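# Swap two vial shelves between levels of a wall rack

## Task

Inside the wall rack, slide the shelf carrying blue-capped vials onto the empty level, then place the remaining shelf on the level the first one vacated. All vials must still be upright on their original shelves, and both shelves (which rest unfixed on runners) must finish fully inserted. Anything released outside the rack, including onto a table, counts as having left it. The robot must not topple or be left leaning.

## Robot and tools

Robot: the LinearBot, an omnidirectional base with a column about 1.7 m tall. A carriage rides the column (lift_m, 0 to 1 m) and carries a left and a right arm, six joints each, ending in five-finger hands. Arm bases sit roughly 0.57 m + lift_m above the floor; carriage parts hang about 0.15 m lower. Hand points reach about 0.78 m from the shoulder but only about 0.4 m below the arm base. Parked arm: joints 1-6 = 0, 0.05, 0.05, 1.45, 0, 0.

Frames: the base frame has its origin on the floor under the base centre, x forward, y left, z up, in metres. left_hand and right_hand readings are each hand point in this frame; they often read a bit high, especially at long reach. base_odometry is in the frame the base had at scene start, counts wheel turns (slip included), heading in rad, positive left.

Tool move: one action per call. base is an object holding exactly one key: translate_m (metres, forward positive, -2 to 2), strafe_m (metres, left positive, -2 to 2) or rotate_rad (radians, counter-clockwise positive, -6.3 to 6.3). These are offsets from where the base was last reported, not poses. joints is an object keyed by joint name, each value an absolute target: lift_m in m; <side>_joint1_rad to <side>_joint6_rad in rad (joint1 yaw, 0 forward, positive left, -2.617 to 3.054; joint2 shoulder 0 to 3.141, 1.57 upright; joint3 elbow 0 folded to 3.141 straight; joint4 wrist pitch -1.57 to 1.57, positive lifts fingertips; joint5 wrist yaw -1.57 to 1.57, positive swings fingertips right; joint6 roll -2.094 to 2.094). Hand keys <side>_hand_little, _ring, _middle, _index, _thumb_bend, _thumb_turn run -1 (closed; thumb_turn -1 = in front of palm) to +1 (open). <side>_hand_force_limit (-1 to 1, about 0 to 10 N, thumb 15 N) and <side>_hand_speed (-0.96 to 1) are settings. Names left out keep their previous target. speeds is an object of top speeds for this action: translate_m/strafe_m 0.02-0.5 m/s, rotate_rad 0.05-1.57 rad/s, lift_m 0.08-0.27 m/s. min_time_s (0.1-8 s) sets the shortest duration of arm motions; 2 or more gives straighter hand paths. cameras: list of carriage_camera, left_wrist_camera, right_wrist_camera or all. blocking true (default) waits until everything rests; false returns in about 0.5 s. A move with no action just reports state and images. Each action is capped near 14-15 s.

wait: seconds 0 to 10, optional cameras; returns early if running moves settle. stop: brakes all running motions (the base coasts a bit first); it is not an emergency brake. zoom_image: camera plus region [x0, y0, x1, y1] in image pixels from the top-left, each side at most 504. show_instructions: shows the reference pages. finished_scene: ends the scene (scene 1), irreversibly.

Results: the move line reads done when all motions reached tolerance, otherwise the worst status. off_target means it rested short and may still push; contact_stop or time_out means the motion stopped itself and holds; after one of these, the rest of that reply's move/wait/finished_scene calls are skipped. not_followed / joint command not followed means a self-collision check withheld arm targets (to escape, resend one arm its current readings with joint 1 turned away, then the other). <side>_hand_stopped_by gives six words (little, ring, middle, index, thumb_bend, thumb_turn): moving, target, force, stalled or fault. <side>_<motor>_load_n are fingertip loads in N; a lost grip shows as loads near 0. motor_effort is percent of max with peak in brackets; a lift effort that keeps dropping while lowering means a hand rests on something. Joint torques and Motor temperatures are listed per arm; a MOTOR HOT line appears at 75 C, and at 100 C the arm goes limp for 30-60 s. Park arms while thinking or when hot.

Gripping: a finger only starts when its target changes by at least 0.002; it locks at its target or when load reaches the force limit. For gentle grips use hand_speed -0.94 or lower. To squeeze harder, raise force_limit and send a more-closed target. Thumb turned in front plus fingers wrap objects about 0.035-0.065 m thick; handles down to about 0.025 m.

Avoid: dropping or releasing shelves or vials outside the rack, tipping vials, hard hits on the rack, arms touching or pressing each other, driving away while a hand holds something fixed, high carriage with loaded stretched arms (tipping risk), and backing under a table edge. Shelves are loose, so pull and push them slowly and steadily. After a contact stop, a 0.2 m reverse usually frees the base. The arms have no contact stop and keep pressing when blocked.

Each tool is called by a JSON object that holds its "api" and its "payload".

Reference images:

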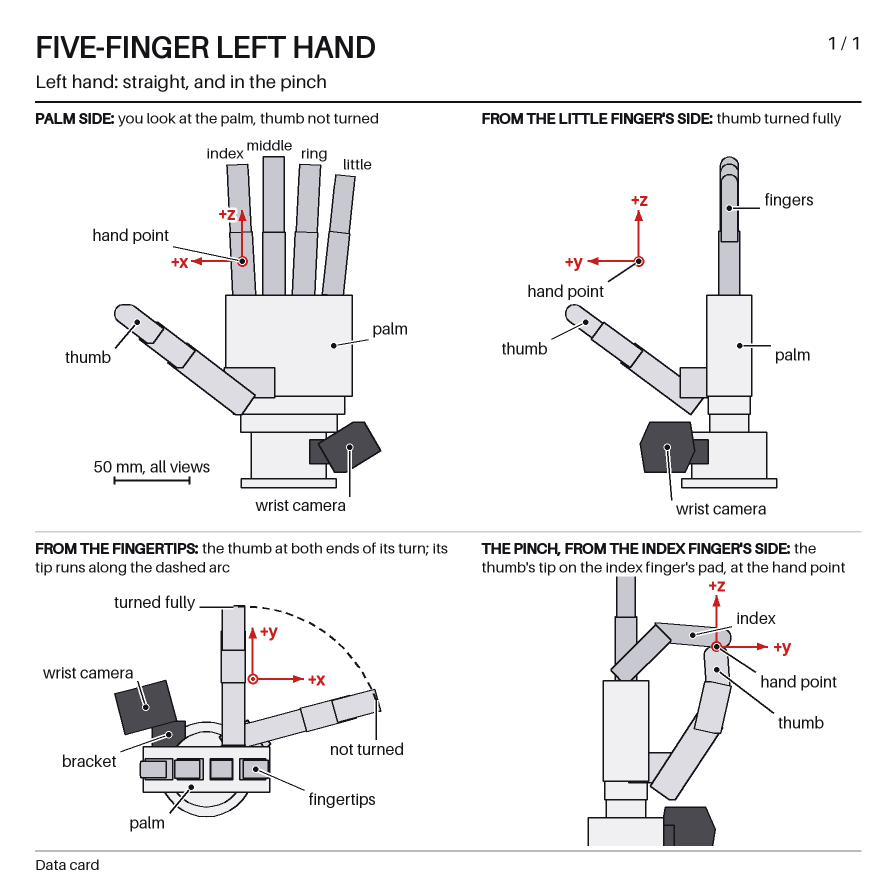

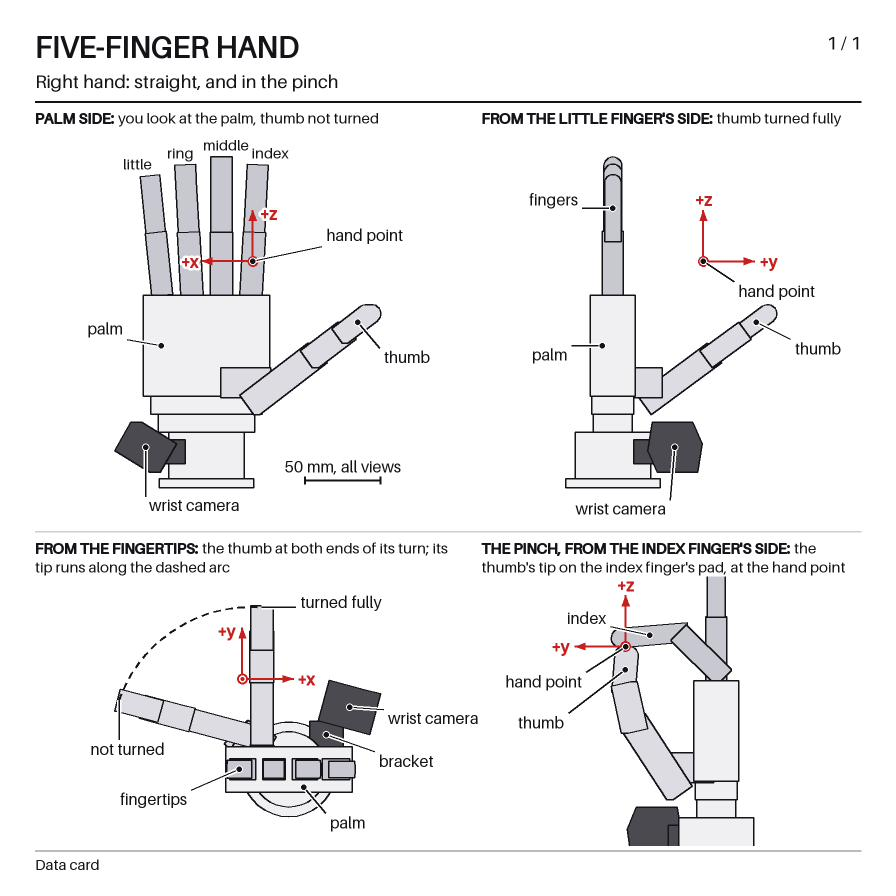

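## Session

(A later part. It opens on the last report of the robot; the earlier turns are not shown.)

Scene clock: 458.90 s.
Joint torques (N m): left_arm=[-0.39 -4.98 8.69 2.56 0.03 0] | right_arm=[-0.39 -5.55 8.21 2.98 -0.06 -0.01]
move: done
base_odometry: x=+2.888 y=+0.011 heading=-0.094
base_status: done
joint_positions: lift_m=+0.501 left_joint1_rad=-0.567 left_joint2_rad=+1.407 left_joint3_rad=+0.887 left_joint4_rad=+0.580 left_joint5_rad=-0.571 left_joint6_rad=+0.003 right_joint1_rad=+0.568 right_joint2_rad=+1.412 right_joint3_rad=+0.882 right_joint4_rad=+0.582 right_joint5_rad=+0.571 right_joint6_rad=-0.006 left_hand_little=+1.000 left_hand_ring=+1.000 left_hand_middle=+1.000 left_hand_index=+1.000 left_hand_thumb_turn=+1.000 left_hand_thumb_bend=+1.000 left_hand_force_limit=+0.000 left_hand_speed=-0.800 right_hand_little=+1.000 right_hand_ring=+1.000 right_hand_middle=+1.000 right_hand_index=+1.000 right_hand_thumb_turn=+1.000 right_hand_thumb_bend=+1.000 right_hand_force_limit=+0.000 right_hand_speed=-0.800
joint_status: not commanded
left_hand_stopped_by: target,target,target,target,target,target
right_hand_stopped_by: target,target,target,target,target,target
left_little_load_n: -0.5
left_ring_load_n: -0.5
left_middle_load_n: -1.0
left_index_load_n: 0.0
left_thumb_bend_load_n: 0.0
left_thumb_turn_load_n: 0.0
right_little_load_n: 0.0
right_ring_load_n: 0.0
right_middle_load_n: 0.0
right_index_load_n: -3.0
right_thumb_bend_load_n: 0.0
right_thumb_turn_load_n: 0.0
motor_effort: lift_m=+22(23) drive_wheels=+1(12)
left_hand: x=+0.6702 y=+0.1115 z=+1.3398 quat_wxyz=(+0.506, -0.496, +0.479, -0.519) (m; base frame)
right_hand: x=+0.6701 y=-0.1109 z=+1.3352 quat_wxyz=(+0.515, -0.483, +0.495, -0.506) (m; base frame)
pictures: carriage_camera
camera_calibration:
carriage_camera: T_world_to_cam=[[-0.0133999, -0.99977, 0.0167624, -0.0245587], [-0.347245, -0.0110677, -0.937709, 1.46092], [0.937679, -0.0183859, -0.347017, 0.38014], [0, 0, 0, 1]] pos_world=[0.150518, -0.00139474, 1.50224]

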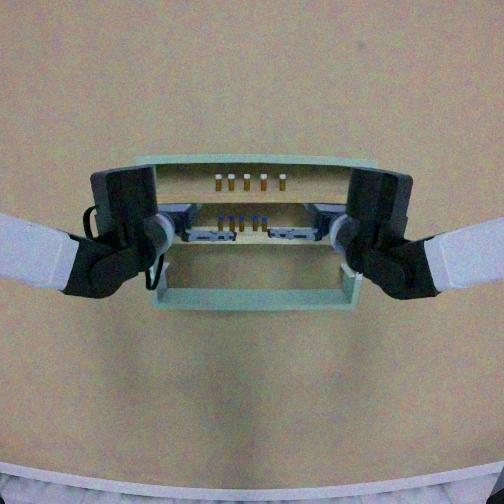

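{"api": "move", "payload": {"base": {"translate_m": -0.095}, "speeds": {"translate_m": 0.04}}}

{"api": "move", "payload": {"joints": {"lift_m": 0.35}, "speeds": {"lift_m": 0.08}, "cameras": ["all"]}}

{"api": "zoom_image", "payload": {"camera": "carriage_camera", "region": [135, 110, 255, 230]}}

{"api": "zoom_image", "payload": {"camera": "carriage_camera", "region": [255, 110, 375, 230]}}

Scene clock: 465.07 s.
Joint torques (N m): left_arm=[-0.27 -4.88 8.68 2.53 0.07 0] | right_arm=[-0.5 -5.63 8.2 2.98 -0.05 -0.02]
move: done
base_odometry: x=+2.793 y=+0.020 heading=-0.094
base_status: done
joint_positions: lift_m=+0.501 left_joint1_rad=-0.567 left_joint2_rad=+1.407 left_joint3_rad=+0.887 left_joint4_rad=+0.580 left_joint5_rad=-0.572 left_joint6_rad=+0.003 right_joint1_rad=+0.568 right_joint2_rad=+1.412 right_joint3_rad=+0.882 right_joint4_rad=+0.582 right_joint5_rad=+0.571 right_joint6_rad=-0.006 left_hand_little=+1.000 left_hand_ring=+1.000 left_hand_middle=+1.000 left_hand_index=+1.000 left_hand_thumb_turn=+1.000 left_hand_thumb_bend=+1.000 left_hand_force_limit=+0.000 left_hand_speed=-0.800 right_hand_little=+1.000 right_hand_ring=+1.000 right_hand_middle=+1.000 right_hand_index=+1.000 right_hand_thumb_turn=+1.000 right_hand_thumb_bend=+1.000 right_hand_force_limit=+0.000 right_hand_speed=-0.800
joint_status: not commanded
left_hand_stopped_by: target,target,target,target,target,target
right_hand_stopped_by: target,target,target,target,target,target
left_little_load_n: -0.5
left_ring_load_n: -0.5
left_middle_load_n: -1.0
left_index_load_n: -0.5
left_thumb_bend_load_n: 0.0
left_thumb_turn_load_n: -0.5
right_little_load_n: 0.0
right_ring_load_n: 0.0
right_middle_load_n: -0.5
right_index_load_n: -3.0
right_thumb_bend_load_n: 0.0
right_thumb_turn_load_n: 0.0
motor_effort: lift_m=+22(23) drive_wheels=-3(13)
left_hand: x=+0.6702 y=+0.1115 z=+1.3398 quat_wxyz=(+0.506, -0.496, +0.479, -0.519) (m; base frame)
right_hand: x=+0.6701 y=-0.1110 z=+1.3353 quat_wxyz=(+0.515, -0.483, +0.495, -0.506) (m; base frame)
pictures: none

Scene clock: 467.37 s.
Joint torques (N m): left_arm=[-0.27 -4.94 8.68 2.54 0.03 0.01] | right_arm=[-0.44 -5.61 8.14 2.96 -0.07 -0.01]
move: done
base_odometry: x=+2.793 y=+0.020 heading=-0.094
base_status: not commanded
joint_positions: lift_m=+0.350 left_joint1_rad=-0.567 left_joint2_rad=+1.407 left_joint3_rad=+0.887 left_joint4_rad=+0.580 left_joint5_rad=-0.572 left_joint6_rad=+0.003 right_joint1_rad=+0.568 right_joint2_rad=+1.412 right_joint3_rad=+0.882 right_joint4_rad=+0.580 right_joint5_rad=+0.571 right_joint6_rad=-0.006 left_hand_little=+1.000 left_hand_ring=+1.000 left_hand_middle=+1.000 left_hand_index=+1.000 left_hand_thumb_turn=+1.000 left_hand_thumb_bend=+1.000 left_hand_force_limit=+0.000 left_hand_speed=-0.800 right_hand_little=+1.000 right_hand_ring=+1.000 right_hand_middle=+1.000 right_hand_index=+1.000 right_hand_thumb_turn=+1.000 right_hand_thumb_bend=+1.000 right_hand_force_limit=+0.000 right_hand_speed=-0.800
joint_status: all done
left_hand_stopped_by: target,target,target,target,target,target
right_hand_stopped_by: target,target,target,target,target,target
left_little_load_n: -0.5
left_ring_load_n: -0.5
left_middle_load_n: -1.0
left_index_load_n: 0.0
left_thumb_bend_load_n: 0.0
left_thumb_turn_load_n: -0.5
right_little_load_n: 0.0
right_ring_load_n: 0.0
right_middle_load_n: 0.0
right_index_load_n: -2.5
right_thumb_bend_load_n: 0.0
right_thumb_turn_load_n: 0.0
motor_effort: lift_m=+20(22) drive_wheels=-3(3)
left_hand: x=+0.6702 y=+0.1116 z=+1.1891 quat_wxyz=(+0.507, -0.496, +0.478, -0.518) (m; base frame)
right_hand: x=+0.6701 y=-0.1110 z=+1.1842 quat_wxyz=(+0.515, -0.483, +0.495, -0.506) (m; base frame)
pictures: carriage_camera, left_wrist_camera, right_wrist_camera
camera_calibration:
carriage_camera: T_world_to_cam=[[-0.0133999, -0.99977, 0.0167624, -0.0220343], [-0.347245, -0.0110677, -0.937709, 1.3197], [0.937679, -0.0183859, -0.347017, 0.327879], [0, 0, 0, 1]] pos_world=[0.150518, -0.00139474, 1.35164]
left_wrist_camera: T_world_to_cam=[[-0.0450673, -0.194482, 0.97987, -1.11288], [-0.455803, -0.868815, -0.193404, 0.636669], [0.888939, -0.455344, -0.0494904, -0.372149], [0, 0, 0, 1]] pos_world=[0.570859, 0.167257, 1.19519]
right_wrist_camera: T_world_to_cam=[[0.0362222, -0.193957, -0.980341, 1.11827], [-0.513984, 0.837675, -0.184722, 0.65207], [0.857035, 0.51057, -0.0693485, -0.319955], [0, 0, 0, 1]] pos_world=[0.568859, -0.165966, 1.19455]

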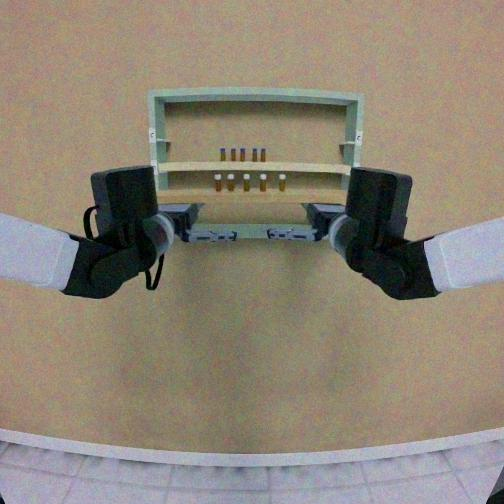

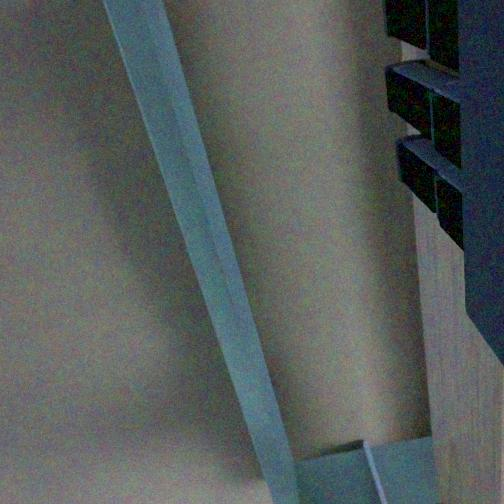

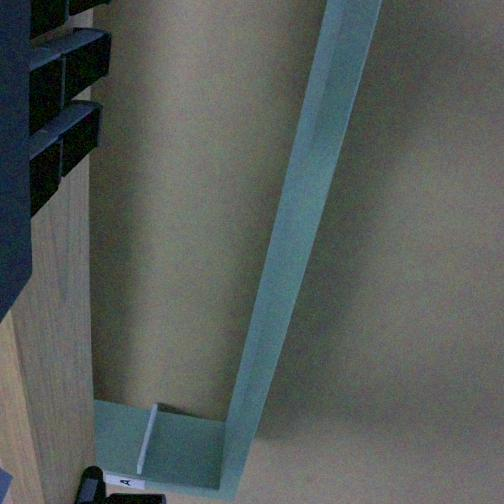

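Scaled by 4.200 from the camera's 504x504 image, which has a finer 720x720 frame.

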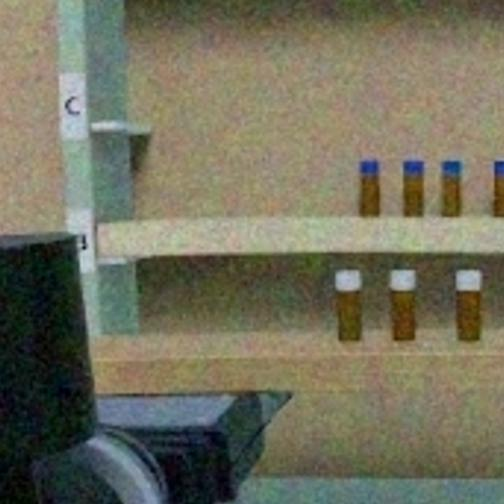

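Scaled by 4.200 from the camera's 504x504 image, which has a finer 720x720 frame.

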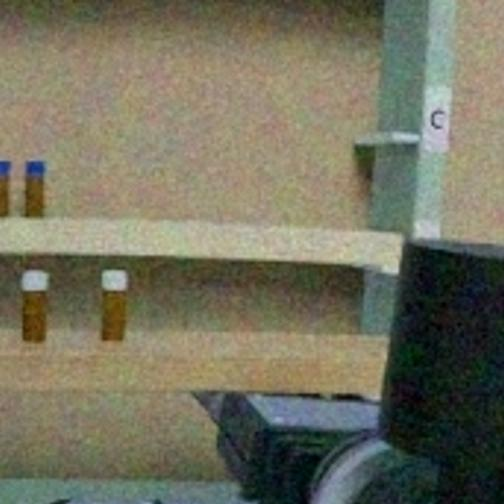

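{"api": "move", "payload": {"joints": {"lift_m": 0.341}, "speeds": {"lift_m": 0.08}}}

{"api": "move", "payload": {"base": {"translate_m": 0.06}, "speeds": {"translate_m": 0.04}, "cameras": ["carriage_camera"]}}

{"api": "zoom_image", "payload": {"camera": "carriage_camera", "region": [135, 110, 255, 230]}}

{"api": "zoom_image", "payload": {"camera": "carriage_camera", "region": [255, 110, 375, 230]}}

Scene clock: 476.63 s.
Joint torques (N m): left_arm=[-0.36 -4.96 8.55 2.52 0.03 0.03] | right_arm=[-0.46 -5.64 8.18 2.96 -0.06 -0.01]
move: done
base_odometry: x=+2.793 y=+0.020 heading=-0.094
base_status: not commanded
joint_positions: lift_m=+0.341 left_joint1_rad=-0.567 left_joint2_rad=+1.409 left_joint3_rad=+0.887 left_joint4_rad=+0.580 left_joint5_rad=-0.572 left_joint6_rad=+0.003 right_joint1_rad=+0.568 right_joint2_rad=+1.413 right_joint3_rad=+0.882 right_joint4_rad=+0.581 right_joint5_rad=+0.571 right_joint6_rad=-0.006 left_hand_little=+1.000 left_hand_ring=+1.000 left_hand_middle=+1.000 left_hand_index=+1.000 left_hand_thumb_turn=+1.000 left_hand_thumb_bend=+1.000 left_hand_force_limit=+0.000 left_hand_speed=-0.800 right_hand_little=+1.000 right_hand_ring=+1.000 right_hand_middle=+1.000 right_hand_index=+1.000 right_hand_thumb_turn=+1.000 right_hand_thumb_bend=+1.000 right_hand_force_limit=+0.000 right_hand_speed=-0.800
joint_status: all done
left_hand_stopped_by: target,target,target,target,target,target
right_hand_stopped_by: target,target,target,target,target,target
left_little_load_n: 0.0
left_ring_load_n: -0.5
left_middle_load_n: -1.0
left_index_load_n: 0.0
left_thumb_bend_load_n: 0.0
left_thumb_turn_load_n: -0.5
right_little_load_n: 0.0
right_ring_load_n: 0.0
right_middle_load_n: 0.0
right_index_load_n: -3.0
right_thumb_bend_load_n: 0.0
right_thumb_turn_load_n: 0.0
motor_effort: lift_m=+20(21) drive_wheels=-3(3)
left_hand: x=+0.6703 y=+0.1115 z=+1.1794 quat_wxyz=(+0.506, -0.496, +0.479, -0.518) (m; base frame)
right_hand: x=+0.6702 y=-0.1110 z=+1.1750 quat_wxyz=(+0.515, -0.483, +0.496, -0.506) (m; base frame)
pictures: none

Scene clock: 478.67 s.
Joint torques (N m): left_arm=[-0.25 -5.03 8.69 2.54 0.06 0.03] | right_arm=[-0.43 -5.71 8.24 2.95 -0.08 -0.01]
move: done
base_odometry: x=+2.853 y=+0.015 heading=-0.094
base_status: done
joint_positions: lift_m=+0.341 left_joint1_rad=-0.567 left_joint2_rad=+1.409 left_joint3_rad=+0.887 left_joint4_rad=+0.580 left_joint5_rad=-0.572 left_joint6_rad=+0.003 right_joint1_rad=+0.568 right_joint2_rad=+1.413 right_joint3_rad=+0.882 right_joint4_rad=+0.581 right_joint5_rad=+0.572 right_joint6_rad=-0.006 left_hand_little=+1.000 left_hand_ring=+1.000 left_hand_middle=+1.000 left_hand_index=+1.000 left_hand_thumb_turn=+1.000 left_hand_thumb_bend=+1.000 left_hand_force_limit=+0.000 left_hand_speed=-0.800 right_hand_little=+1.000 right_hand_ring=+1.000 right_hand_middle=+1.000 right_hand_index=+1.000 right_hand_thumb_turn=+1.000 right_hand_thumb_bend=+1.000 right_hand_force_limit=+0.000 right_hand_speed=-0.800
joint_status: not commanded
left_hand_stopped_by: target,target,target,target,target,target
right_hand_stopped_by: target,target,target,target,target,target
left_little_load_n: -0.5
left_ring_load_n: 0.0
left_middle_load_n: -1.0
left_index_load_n: 0.0
left_thumb_bend_load_n: 0.0
left_thumb_turn_load_n: 0.0
right_little_load_n: 0.0
right_ring_load_n: 0.0
right_middle_load_n: 0.0
right_index_load_n: -3.0
right_thumb_bend_load_n: 0.0
right_thumb_turn_load_n: 0.0
motor_effort: lift_m=+20(21) drive_wheels=-4(9)
left_hand: x=+0.6703 y=+0.1115 z=+1.1794 quat_wxyz=(+0.506, -0.496, +0.479, -0.518) (m; base frame)
right_hand: x=+0.6702 y=-0.1111 z=+1.1751 quat_wxyz=(+0.515, -0.483, +0.496, -0.506) (m; base frame)
pictures: carriage_camera
camera_calibration:
carriage_camera: T_world_to_cam=[[-0.0133999, -0.99977, 0.0167624, -0.0218817], [-0.347245, -0.0110677, -0.937709, 1.31117], [0.937679, -0.0183859, -0.347017, 0.324722], [0, 0, 0, 1]] pos_world=[0.150518, -0.00139474, 1.34254]

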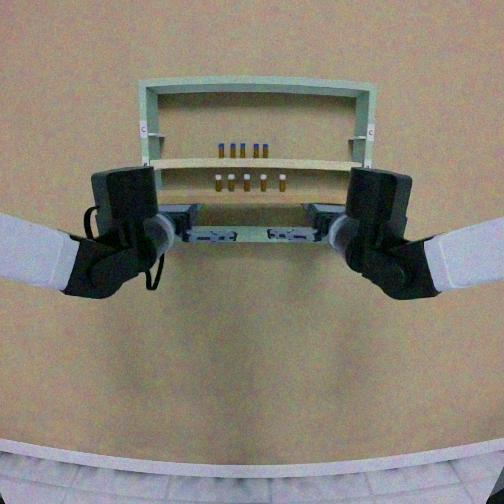

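Scaled by 4.200 from the camera's 504x504 image, which has a finer 720x720 frame.

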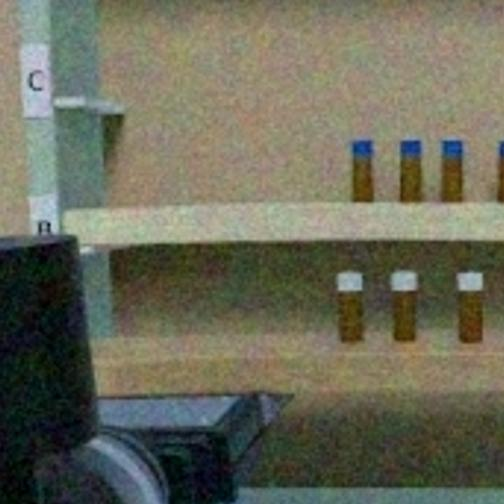

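Scaled by 4.200 from the camera's 504x504 image, which has a finer 720x720 frame.

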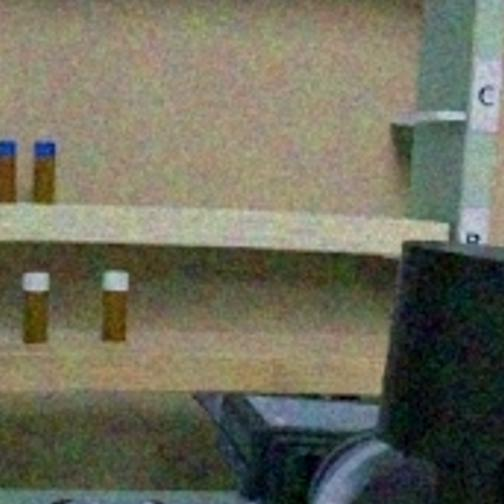

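{"api": "move", "payload": {"base": {"translate_m": 0.018}, "speeds": {"translate_m": 0.03}, "cameras": ["carriage_camera"]}}

{"api": "zoom_image", "payload": {"camera": "carriage_camera", "region": [135, 110, 255, 230]}}

{"api": "zoom_image", "payload": {"camera": "carriage_camera", "region": [255, 110, 375, 230]}}

Scene clock: 485.67 s.
Joint torques (N m): left_arm=[-0.31 -5.09 8.62 2.57 0.02 0.01] | right_arm=[-0.46 -5.71 8.16 2.95 -0.08 -0.02]
move: done
base_odometry: x=+2.871 y=+0.013 heading=-0.093
base_status: done
joint_positions: lift_m=+0.341 left_joint1_rad=-0.567 left_joint2_rad=+1.409 left_joint3_rad=+0.887 left_joint4_rad=+0.580 left_joint5_rad=-0.572 left_joint6_rad=+0.003 right_joint1_rad=+0.568 right_joint2_rad=+1.413 right_joint3_rad=+0.882 right_joint4_rad=+0.582 right_joint5_rad=+0.572 right_joint6_rad=-0.006 left_hand_little=+1.000 left_hand_ring=+1.000 left_hand_middle=+1.000 left_hand_index=+1.000 left_hand_thumb_turn=+1.000 left_hand_thumb_bend=+1.000 left_hand_force_limit=+0.000 left_hand_speed=-0.800 right_hand_little=+1.000 right_hand_ring=+1.000 right_hand_middle=+1.000 right_hand_index=+1.000 right_hand_thumb_turn=+1.000 right_hand_thumb_bend=+1.000 right_hand_force_limit=+0.000 right_hand_speed=-0.800
joint_status: not commanded
left_hand_stopped_by: target,target,target,target,target,target
right_hand_stopped_by: target,target,target,target,target,target
left_little_load_n: 0.0
left_ring_load_n: -0.5
left_middle_load_n: -1.0
left_index_load_n: 0.0
left_thumb_bend_load_n: 0.0
left_thumb_turn_load_n: 0.0
right_little_load_n: 0.0
right_ring_load_n: 0.0
right_middle_load_n: 0.0
right_index_load_n: -3.0
right_thumb_bend_load_n: 0.5
right_thumb_turn_load_n: -0.5
motor_effort: lift_m=+20(21) drive_wheels=+2(11)
left_hand: x=+0.6703 y=+0.1115 z=+1.1794 quat_wxyz=(+0.506, -0.496, +0.479, -0.518) (m; base frame)
right_hand: x=+0.6702 y=-0.1111 z=+1.1752 quat_wxyz=(+0.515, -0.483, +0.496, -0.506) (m; base frame)
pictures: carriage_camera
camera_calibration:
carriage_camera: T_world_to_cam=[[-0.0133999, -0.99977, 0.0167624, -0.0218817], [-0.347245, -0.0110677, -0.937709, 1.31117], [0.937679, -0.0183859, -0.347017, 0.324722], [0, 0, 0, 1]] pos_world=[0.150518, -0.00139474, 1.34254]

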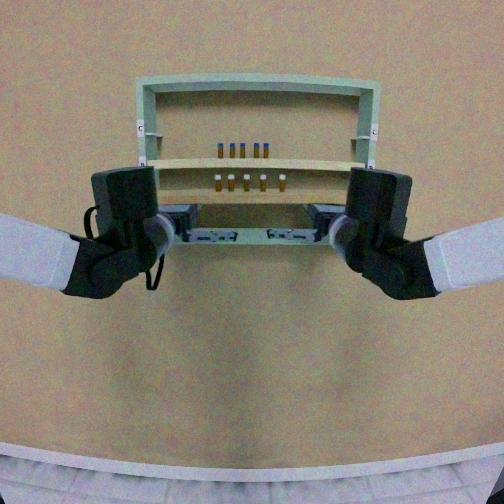

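Scaled by 4.200 from the camera's 504x504 image, which has a finer 720x720 frame.

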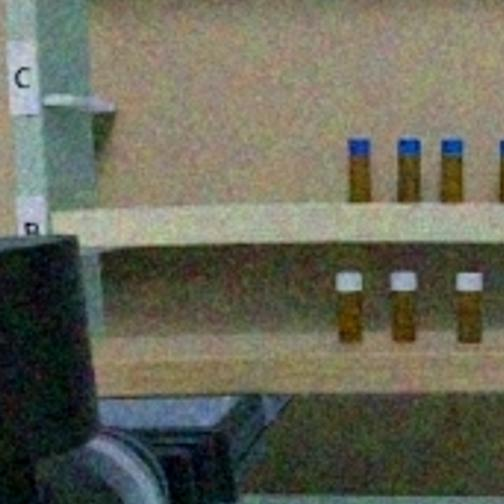

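Scaled by 4.200 from the camera's 504x504 image, which has a finer 720x720 frame.

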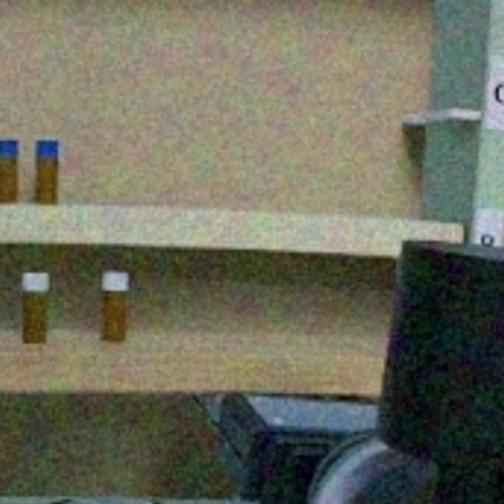

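{"api": "move", "payload": {"base": {"translate_m": 0.018}, "speeds": {"translate_m": 0.03}, "cameras": ["carriage_camera"]}}

{"api": "zoom_image", "payload": {"camera": "carriage_camera", "region": [135, 110, 255, 230]}}

{"api": "zoom_image", "payload": {"camera": "carriage_camera", "region": [255, 110, 375, 230]}}

Scene clock: 491.00 s.
Joint torques (N m): left_arm=[-0.27 -4.9 8.75 2.53 0.04 0.03] | right_arm=[-0.31 -5.71 8.17 2.96 -0.1 -0.02]
move: done
base_odometry: x=+2.889 y=+0.012 heading=-0.093
base_status: done
joint_positions: lift_m=+0.341 left_joint1_rad=-0.567 left_joint2_rad=+1.409 left_joint3_rad=+0.887 left_joint4_rad=+0.580 left_joint5_rad=-0.571 left_joint6_rad=+0.003 right_joint1_rad=+0.568 right_joint2_rad=+1.413 right_joint3_rad=+0.882 right_joint4_rad=+0.582 right_joint5_rad=+0.572 right_joint6_rad=-0.006 left_hand_little=+1.000 left_hand_ring=+1.000 left_hand_middle=+1.000 left_hand_index=+1.000 left_hand_thumb_turn=+1.000 left_hand_thumb_bend=+1.000 left_hand_force_limit=+0.000 left_hand_speed=-0.800 right_hand_little=+1.000 right_hand_ring=+1.000 right_hand_middle=+1.000 right_hand_index=+1.000 right_hand_thumb_turn=+1.000 right_hand_thumb_bend=+1.000 right_hand_force_limit=+0.000 right_hand_speed=-0.800
joint_status: not commanded
left_hand_stopped_by: target,target,target,target,target,target
right_hand_stopped_by: target,target,target,target,target,target
left_little_load_n: -0.5
left_ring_load_n: 0.0
left_middle_load_n: -0.5
left_index_load_n: 0.0
left_thumb_bend_load_n: 0.0
left_thumb_turn_load_n: 0.0
right_little_load_n: 0.0
right_ring_load_n: 0.0
right_middle_load_n: 0.0
right_index_load_n: -3.0
right_thumb_bend_load_n: 0.0
right_thumb_turn_load_n: -0.5
motor_effort: lift_m=+20(20) drive_wheels=+2(12)
left_hand: x=+0.6703 y=+0.1114 z=+1.1795 quat_wxyz=(+0.506, -0.496, +0.479, -0.518) (m; base frame)
right_hand: x=+0.6703 y=-0.1111 z=+1.1753 quat_wxyz=(+0.515, -0.483, +0.496, -0.506) (m; base frame)
pictures: carriage_camera
camera_calibration:
carriage_camera: T_world_to_cam=[[-0.0133999, -0.99977, 0.0167624, -0.0218817], [-0.347245, -0.0110677, -0.937709, 1.31117], [0.937679, -0.0183859, -0.347017, 0.324722], [0, 0, 0, 1]] pos_world=[0.150518, -0.00139474, 1.34254]

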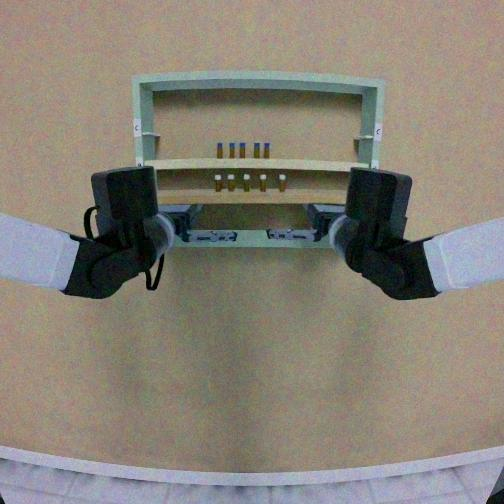

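Scaled by 4.200 from the camera's 504x504 image, which has a finer 720x720 frame.

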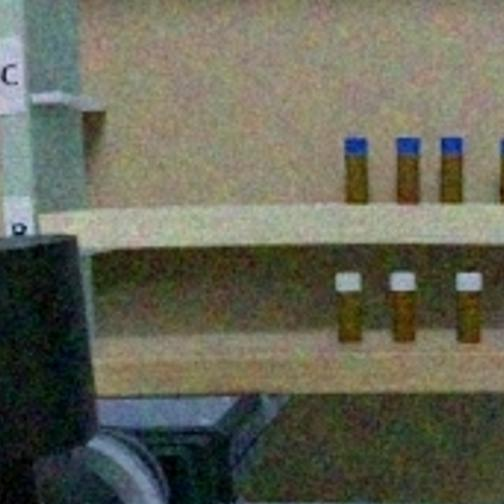

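Scaled by 4.200 from the camera's 504x504 image, which has a finer 720x720 frame.

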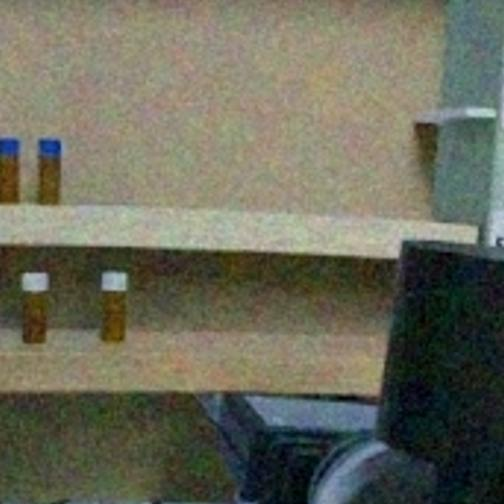

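{"api": "move", "payload": {"base": {"translate_m": 0.018}, "speeds": {"translate_m": 0.03}}}

{"api": "move", "payload": {"base": {"translate_m": 0.014}, "speeds": {"translate_m": 0.03}, "cameras": ["carriage_camera"]}}

{"api": "zoom_image", "payload": {"camera": "carriage_camera", "region": [135, 110, 255, 230]}}

{"api": "zoom_image", "payload": {"camera": "carriage_camera", "region": [255, 110, 375, 230]}}

Scene clock: 495.83 s.
Joint torques (N m): left_arm=[-0.25 -5.01 8.7 2.53 0.05 0.03] | right_arm=[-0.4 -5.6 8.2 2.99 -0.08 -0.02]
move: done
base_odometry: x=+2.907 y=+0.010 heading=-0.093
base_status: done
joint_positions: lift_m=+0.341 left_joint1_rad=-0.567 left_joint2_rad=+1.409 left_joint3_rad=+0.887 left_joint4_rad=+0.581 left_joint5_rad=-0.571 left_joint6_rad=+0.003 right_joint1_rad=+0.568 right_joint2_rad=+1.413 right_joint3_rad=+0.882 right_joint4_rad=+0.582 right_joint5_rad=+0.572 right_joint6_rad=-0.006 left_hand_little=+1.000 left_hand_ring=+1.000 left_hand_middle=+1.000 left_hand_index=+1.000 left_hand_thumb_turn=+1.000 left_hand_thumb_bend=+1.000 left_hand_force_limit=+0.000 left_hand_speed=-0.800 right_hand_little=+1.000 right_hand_ring=+1.000 right_hand_middle=+1.000 right_hand_index=+1.000 right_hand_thumb_turn=+1.000 right_hand_thumb_bend=+1.000 right_hand_force_limit=+0.000 right_hand_speed=-0.800
joint_status: not commanded
left_hand_stopped_by: target,target,target,target,target,target
right_hand_stopped_by: target,target,target,target,target,target
left_little_load_n: -0.5
left_ring_load_n: -0.5
left_middle_load_n: -1.0
left_index_load_n: 0.0
left_thumb_bend_load_n: 0.0
left_thumb_turn_load_n: 0.0
right_little_load_n: 0.0
right_ring_load_n: 0.0
right_middle_load_n: 0.0
right_index_load_n: -3.0
right_thumb_bend_load_n: 0.0
right_thumb_turn_load_n: 0.0
motor_effort: lift_m=+20(21) drive_wheels=+2(11)
left_hand: x=+0.6703 y=+0.1111 z=+1.1796 quat_wxyz=(+0.506, -0.495, +0.479, -0.519) (m; base frame)
right_hand: x=+0.6703 y=-0.1112 z=+1.1752 quat_wxyz=(+0.515, -0.483, +0.496, -0.506) (m; base frame)
pictures: none

Scene clock: 496.70 s.
Joint torques (N m): left_arm=[-0.32 -5.04 8.73 2.54 0.02 0.02] | right_arm=[-0.43 -5.74 8.23 2.95 -0.07 -0.02]
move: done
base_odometry: x=+2.921 y=+0.009 heading=-0.092
base_status: done
joint_positions: lift_m=+0.341 left_joint1_rad=-0.567 left_joint2_rad=+1.409 left_joint3_rad=+0.887 left_joint4_rad=+0.581 left_joint5_rad=-0.571 left_joint6_rad=+0.003 right_joint1_rad=+0.568 right_joint2_rad=+1.413 right_joint3_rad=+0.882 right_joint4_rad=+0.582 right_joint5_rad=+0.572 right_joint6_rad=-0.006 left_hand_little=+1.000 left_hand_ring=+1.000 left_hand_middle=+1.000 left_hand_index=+1.000 left_hand_thumb_turn=+1.000 left_hand_thumb_bend=+1.000 left_hand_force_limit=+0.000 left_hand_speed=-0.800 right_hand_little=+1.000 right_hand_ring=+1.000 right_hand_middle=+1.000 right_hand_index=+1.000 right_hand_thumb_turn=+1.000 right_hand_thumb_bend=+1.000 right_hand_force_limit=+0.000 right_hand_speed=-0.800
joint_status: not commanded
left_hand_stopped_by: target,target,target,target,target,target
right_hand_stopped_by: target,target,target,target,target,target
left_little_load_n: 0.0
left_ring_load_n: -0.5
left_middle_load_n: -1.0
left_index_load_n: 0.0
left_thumb_bend_load_n: 0.0
left_thumb_turn_load_n: 0.0
right_little_load_n: 0.0
right_ring_load_n: 0.0
right_middle_load_n: 0.0
right_index_load_n: -3.0
right_thumb_bend_load_n: 0.0
right_thumb_turn_load_n: -0.5
motor_effort: lift_m=+20(20) drive_wheels=-4(12)
left_hand: x=+0.6703 y=+0.1111 z=+1.1797 quat_wxyz=(+0.506, -0.495, +0.479, -0.519) (m; base frame)
right_hand: x=+0.6703 y=-0.1111 z=+1.1754 quat_wxyz=(+0.515, -0.482, +0.496, -0.506) (m; base frame)
pictures: carriage_camera
camera_calibration:
carriage_camera: T_world_to_cam=[[-0.0133999, -0.99977, 0.0167624, -0.0218817], [-0.347245, -0.0110677, -0.937709, 1.31117], [0.937679, -0.0183859, -0.347017, 0.324722], [0, 0, 0, 1]] pos_world=[0.150518, -0.00139474, 1.34254]

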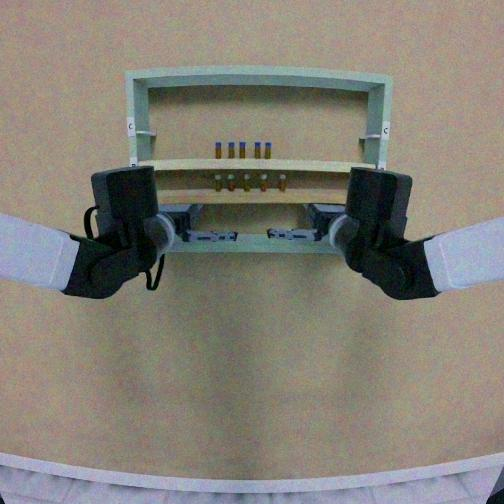

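Scaled by 4.200 from the camera's 504x504 image, which has a finer 720x720 frame.

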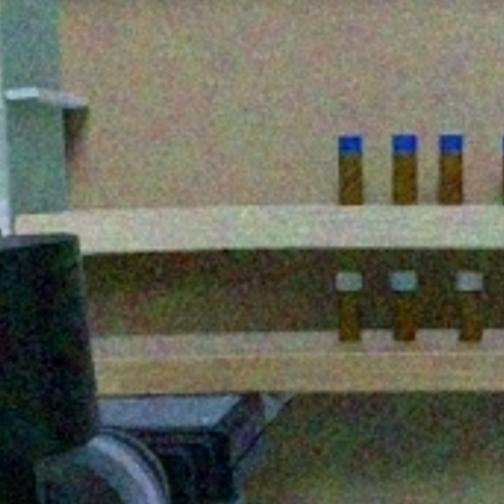

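Scaled by 4.200 from the camera's 504x504 image, which has a finer 720x720 frame.

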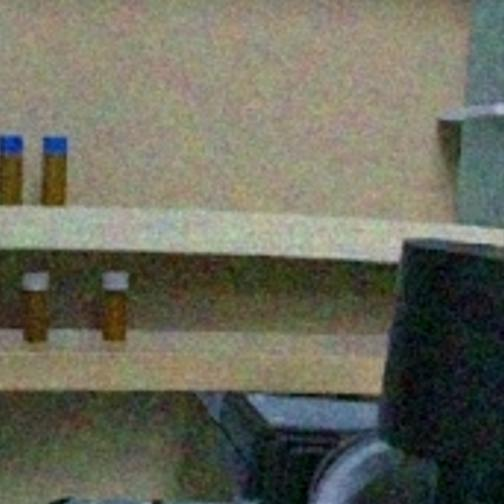

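{"api": "move", "payload": {"joints": {"lift_m": 0.33}, "speeds": {"lift_m": 0.08}}}

{"api": "move", "payload": {"joints": {"right_joint4_rad": 0.57, "left_joint4_rad": 0.56}, "min_time_s": 2.5, "cameras": ["carriage_camera"]}}

{"api": "zoom_image", "payload": {"camera": "carriage_camera", "region": [135, 110, 255, 230]}}

{"api": "zoom_image", "payload": {"camera": "carriage_camera", "region": [255, 110, 375, 230]}}

Scene clock: 501.57 s.
Joint torques (N m): left_arm=[-0.32 -5 8.68 2.43 0.05 0.01] | right_arm=[-0.46 -5.72 8.16 2.96 -0.06 -0.01]
Motor temperatures (°C): left_arm=[25 31 45 48 25 23] | right_arm=[26 34 52 53 23 25]
move: done
base_odometry: x=+2.921 y=+0.009 heading=-0.092
base_status: not commanded
joint_positions: lift_m=+0.330 left_joint1_rad=-0.567 left_joint2_rad=+1.409 left_joint3_rad=+0.887 left_joint4_rad=+0.589 left_joint5_rad=-0.571 left_joint6_rad=+0.003 right_joint1_rad=+0.568 right_joint2_rad=+1.414 right_joint3_rad=+0.882 right_joint4_rad=+0.582 right_joint5_rad=+0.572 right_joint6_rad=-0.006 left_hand_little=+1.000 left_hand_ring=+1.000 left_hand_middle=+1.000 left_hand_index=+1.000 left_hand_thumb_turn=+1.000 left_hand_thumb_bend=+1.000 left_hand_force_limit=+0.000 left_hand_speed=-0.800 right_hand_little=+1.000 right_hand_ring=+1.000 right_hand_middle=+1.000 right_hand_index=+1.000 right_hand_thumb_turn=+1.000 right_hand_thumb_bend=+1.000 right_hand_force_limit=+0.000 right_hand_speed=-0.800
joint_status: all done
left_hand_stopped_by: target,target,target,target,target,target
right_hand_stopped_by: target,target,target,target,target,target
left_little_load_n: 0.0
left_ring_load_n: 0.0
left_middle_load_n: -0.5
left_index_load_n: -1.0
left_thumb_bend_load_n: 0.0
left_thumb_turn_load_n: 0.0
right_little_load_n: 0.0
right_ring_load_n: -0.5
right_middle_load_n: -0.5
right_index_load_n: -3.0
right_thumb_bend_load_n: 0.0
right_thumb_turn_load_n: -0.5
motor_effort: lift_m=+20(20) drive_wheels=-3(4)
left_hand: x=+0.6706 y=+0.1109 z=+1.1707 quat_wxyz=(+0.507, -0.495, +0.476, -0.521) (m; base frame)
right_hand: x=+0.6703 y=-0.1111 z=+1.1642 quat_wxyz=(+0.515, -0.483, +0.496, -0.506) (m; base frame)
pictures: none

Scene clock: 504.37 s.
Joint torques (N m): left_arm=[-0.31 -4.93 8.7 1.95 0.04 0.01] | right_arm=[-0.46 -5.71 8.17 2 -0.08 -0.01]
move: done
base_odometry: x=+2.921 y=+0.009 heading=-0.092
base_status: not commanded
joint_positions: lift_m=+0.330 left_joint1_rad=-0.567 left_joint2_rad=+1.409 left_joint3_rad=+0.887 left_joint4_rad=+0.563 left_joint5_rad=-0.571 left_joint6_rad=+0.003 right_joint1_rad=+0.568 right_joint2_rad=+1.414 right_joint3_rad=+0.882 right_joint4_rad=+0.570 right_joint5_rad=+0.572 right_joint6_rad=-0.006 left_hand_little=+1.000 left_hand_ring=+1.000 left_hand_middle=+1.000 left_hand_index=+1.000 left_hand_thumb_turn=+1.000 left_hand_thumb_bend=+1.000 left_hand_force_limit=+0.000 left_hand_speed=-0.800 right_hand_little=+1.000 right_hand_ring=+1.000 right_hand_middle=+1.000 right_hand_index=+1.000 right_hand_thumb_turn=+1.000 right_hand_thumb_bend=+1.000 right_hand_force_limit=+0.000 right_hand_speed=-0.800
joint_status: all done
left_hand_stopped_by: target,target,target,target,target,target
right_hand_stopped_by: target,target,target,target,target,target
left_little_load_n: 0.0
left_ring_load_n: 0.0
left_middle_load_n: 0.0
left_index_load_n: 0.0
left_thumb_bend_load_n: 0.0
left_thumb_turn_load_n: 0.0
right_little_load_n: 0.0
right_ring_load_n: 0.0
right_middle_load_n: 0.0
right_index_load_n: 0.0
right_thumb_bend_load_n: 0.0
right_thumb_turn_load_n: 0.0
motor_effort: lift_m=+20(21) drive_wheels=+2(3)
left_hand: x=+0.6696 y=+0.1116 z=+1.1642 quat_wxyz=(+0.505, -0.497, +0.485, -0.513) (m; base frame)
right_hand: x=+0.6698 y=-0.1114 z=+1.1611 quat_wxyz=(+0.511, -0.487, +0.497, -0.505) (m; base frame)
pictures: carriage_camera
camera_calibration:
carriage_camera: T_world_to_cam=[[-0.0133999, -0.99977, 0.0167624, -0.021699], [-0.347245, -0.0110677, -0.937709, 1.30094], [0.937679, -0.0183859, -0.347017, 0.320939], [0, 0, 0, 1]] pos_world=[0.150518, -0.00139474, 1.33164]

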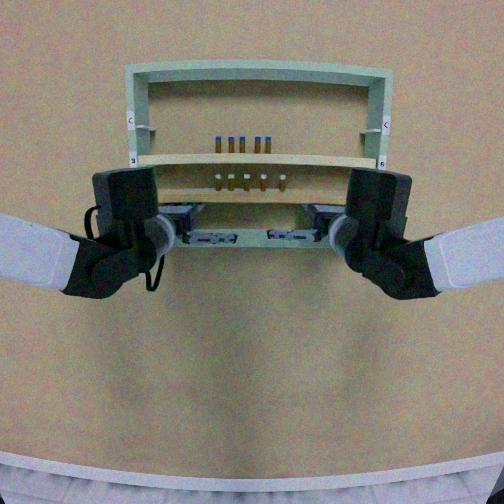

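Scaled by 4.200 from the camera's 504x504 image, which has a finer 720x720 frame.

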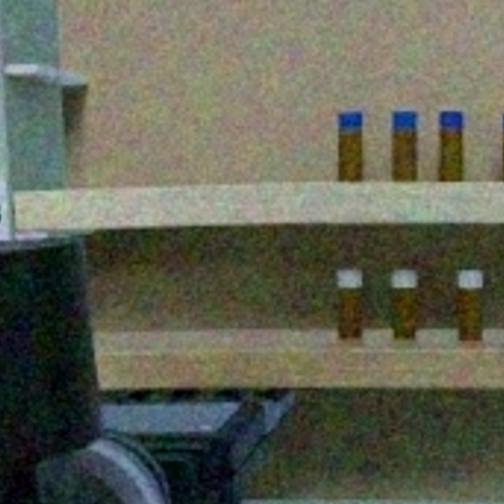

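Scaled by 4.200 from the camera's 504x504 image, which has a finer 720x720 frame.

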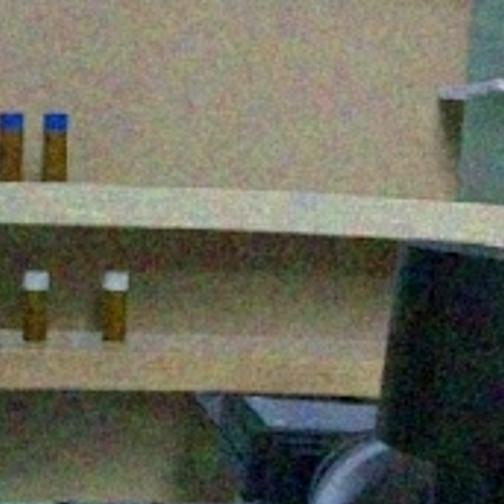

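{"api": "move", "payload": {"joints": {"lift_m": 0.316, "right_joint4_rad": 0.555, "left_joint4_rad": 0.55}, "speeds": {"lift_m": 0.08}, "cameras": ["all"]}}

{"api": "zoom_image", "payload": {"camera": "carriage_camera", "region": [135, 110, 255, 230]}}

{"api": "zoom_image", "payload": {"camera": "carriage_camera", "region": [255, 110, 375, 230]}}

Scene clock: 507.60 s.
Joint torques (N m): left_arm=[-0.36 -4.96 8.54 1.99 0 0.02] | right_arm=[-0.44 -5.7 8.21 2.06 -0.06 -0.01]
move: done
base_odometry: x=+2.921 y=+0.009 heading=-0.092
base_status: not commanded
joint_positions: lift_m=+0.316 left_joint1_rad=-0.567 left_joint2_rad=+1.409 left_joint3_rad=+0.888 left_joint4_rad=+0.546 left_joint5_rad=-0.571 left_joint6_rad=+0.003 right_joint1_rad=+0.568 right_joint2_rad=+1.413 right_joint3_rad=+0.882 right_joint4_rad=+0.551 right_joint5_rad=+0.572 right_joint6_rad=-0.006 left_hand_little=+1.000 left_hand_ring=+1.000 left_hand_middle=+1.000 left_hand_index=+1.000 left_hand_thumb_turn=+1.000 left_hand_thumb_bend=+1.000 left_hand_force_limit=+0.000 left_hand_speed=-0.800 right_hand_little=+1.000 right_hand_ring=+1.000 right_hand_middle=+1.000 right_hand_index=+1.000 right_hand_thumb_turn=+1.000 right_hand_thumb_bend=+1.000 right_hand_force_limit=+0.000 right_hand_speed=-0.800
joint_status: all done
left_hand_stopped_by: target,target,target,target,target,target
right_hand_stopped_by: target,target,target,target,target,target
left_little_load_n: 0.0
left_ring_load_n: 0.0
left_middle_load_n: 0.0
left_index_load_n: 0.0
left_thumb_bend_load_n: 0.0
left_thumb_turn_load_n: 0.0
right_little_load_n: 0.0
right_ring_load_n: 0.0
right_middle_load_n: 0.0
right_index_load_n: 0.0
right_thumb_bend_load_n: 0.0
right_thumb_turn_load_n: -0.5
motor_effort: lift_m=+19(20) drive_wheels=-3(3)
left_hand: x=+0.6689 y=+0.1120 z=+1.1461 quat_wxyz=(+0.504, -0.498, +0.491, -0.507) (m; base frame)
right_hand: x=+0.6689 y=-0.1120 z=+1.1425 quat_wxyz=(+0.504, -0.493, +0.498, -0.504) (m; base frame)
pictures: carriage_camera, left_wrist_camera, right_wrist_camera
camera_calibration:
carriage_camera: T_world_to_cam=[[-0.0133999, -0.99977, 0.0167624, -0.0214643], [-0.347245, -0.0110677, -0.937709, 1.28782], [0.937679, -0.0183859, -0.347017, 0.316081], [0, 0, 0, 1]] pos_world=[0.150518, -0.00139474, 1.31764]
left_wrist_camera: T_world_to_cam=[[-0.01685, -0.212707, 0.976971, -1.08431], [-0.462824, -0.864466, -0.196195, 0.635571], [0.88629, -0.455471, -0.0838796, -0.331702], [0, 0, 0, 1]] pos_world=[0.569871, 0.167709, 1.15621]
right_wrist_camera: T_world_to_cam=[[0.0114226, -0.209587, -0.977723, 1.08905], [-0.517642, 0.835332, -0.185112, 0.647195], [0.855521, 0.508225, -0.0989496, -0.286785], [0, 0, 0, 1]] pos_world=[0.567926, -0.16662, 1.15622]

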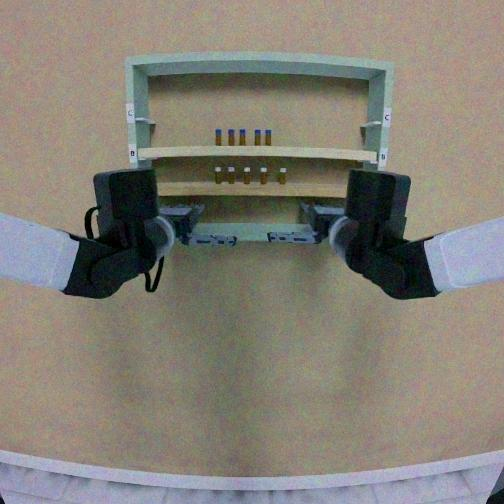

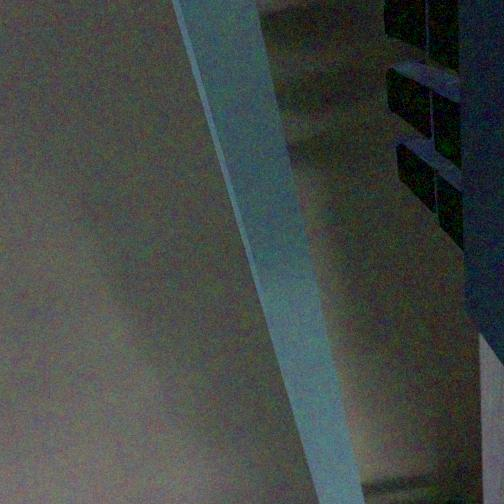

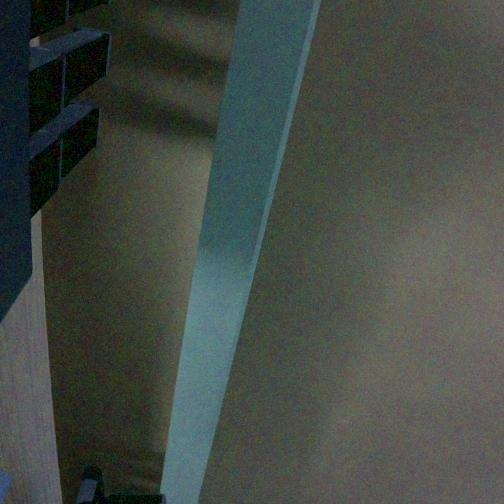

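Scaled by 4.200 from the camera's 504x504 image, which has a finer 720x720 frame.

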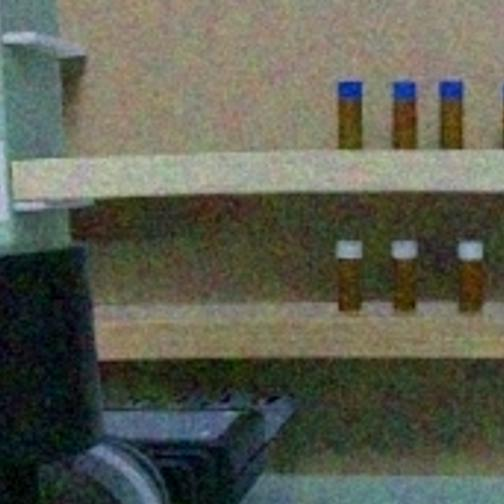

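Scaled by 4.200 from the camera's 504x504 image, which has a finer 720x720 frame.

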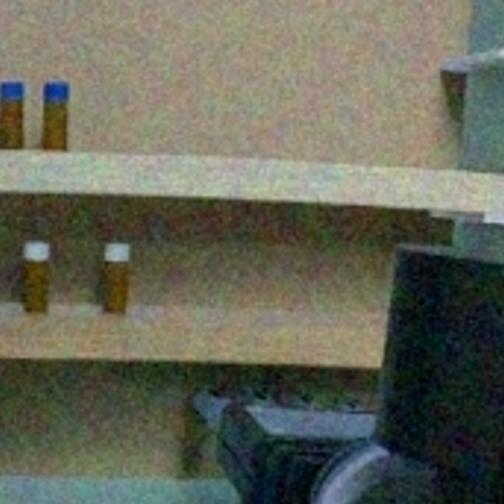

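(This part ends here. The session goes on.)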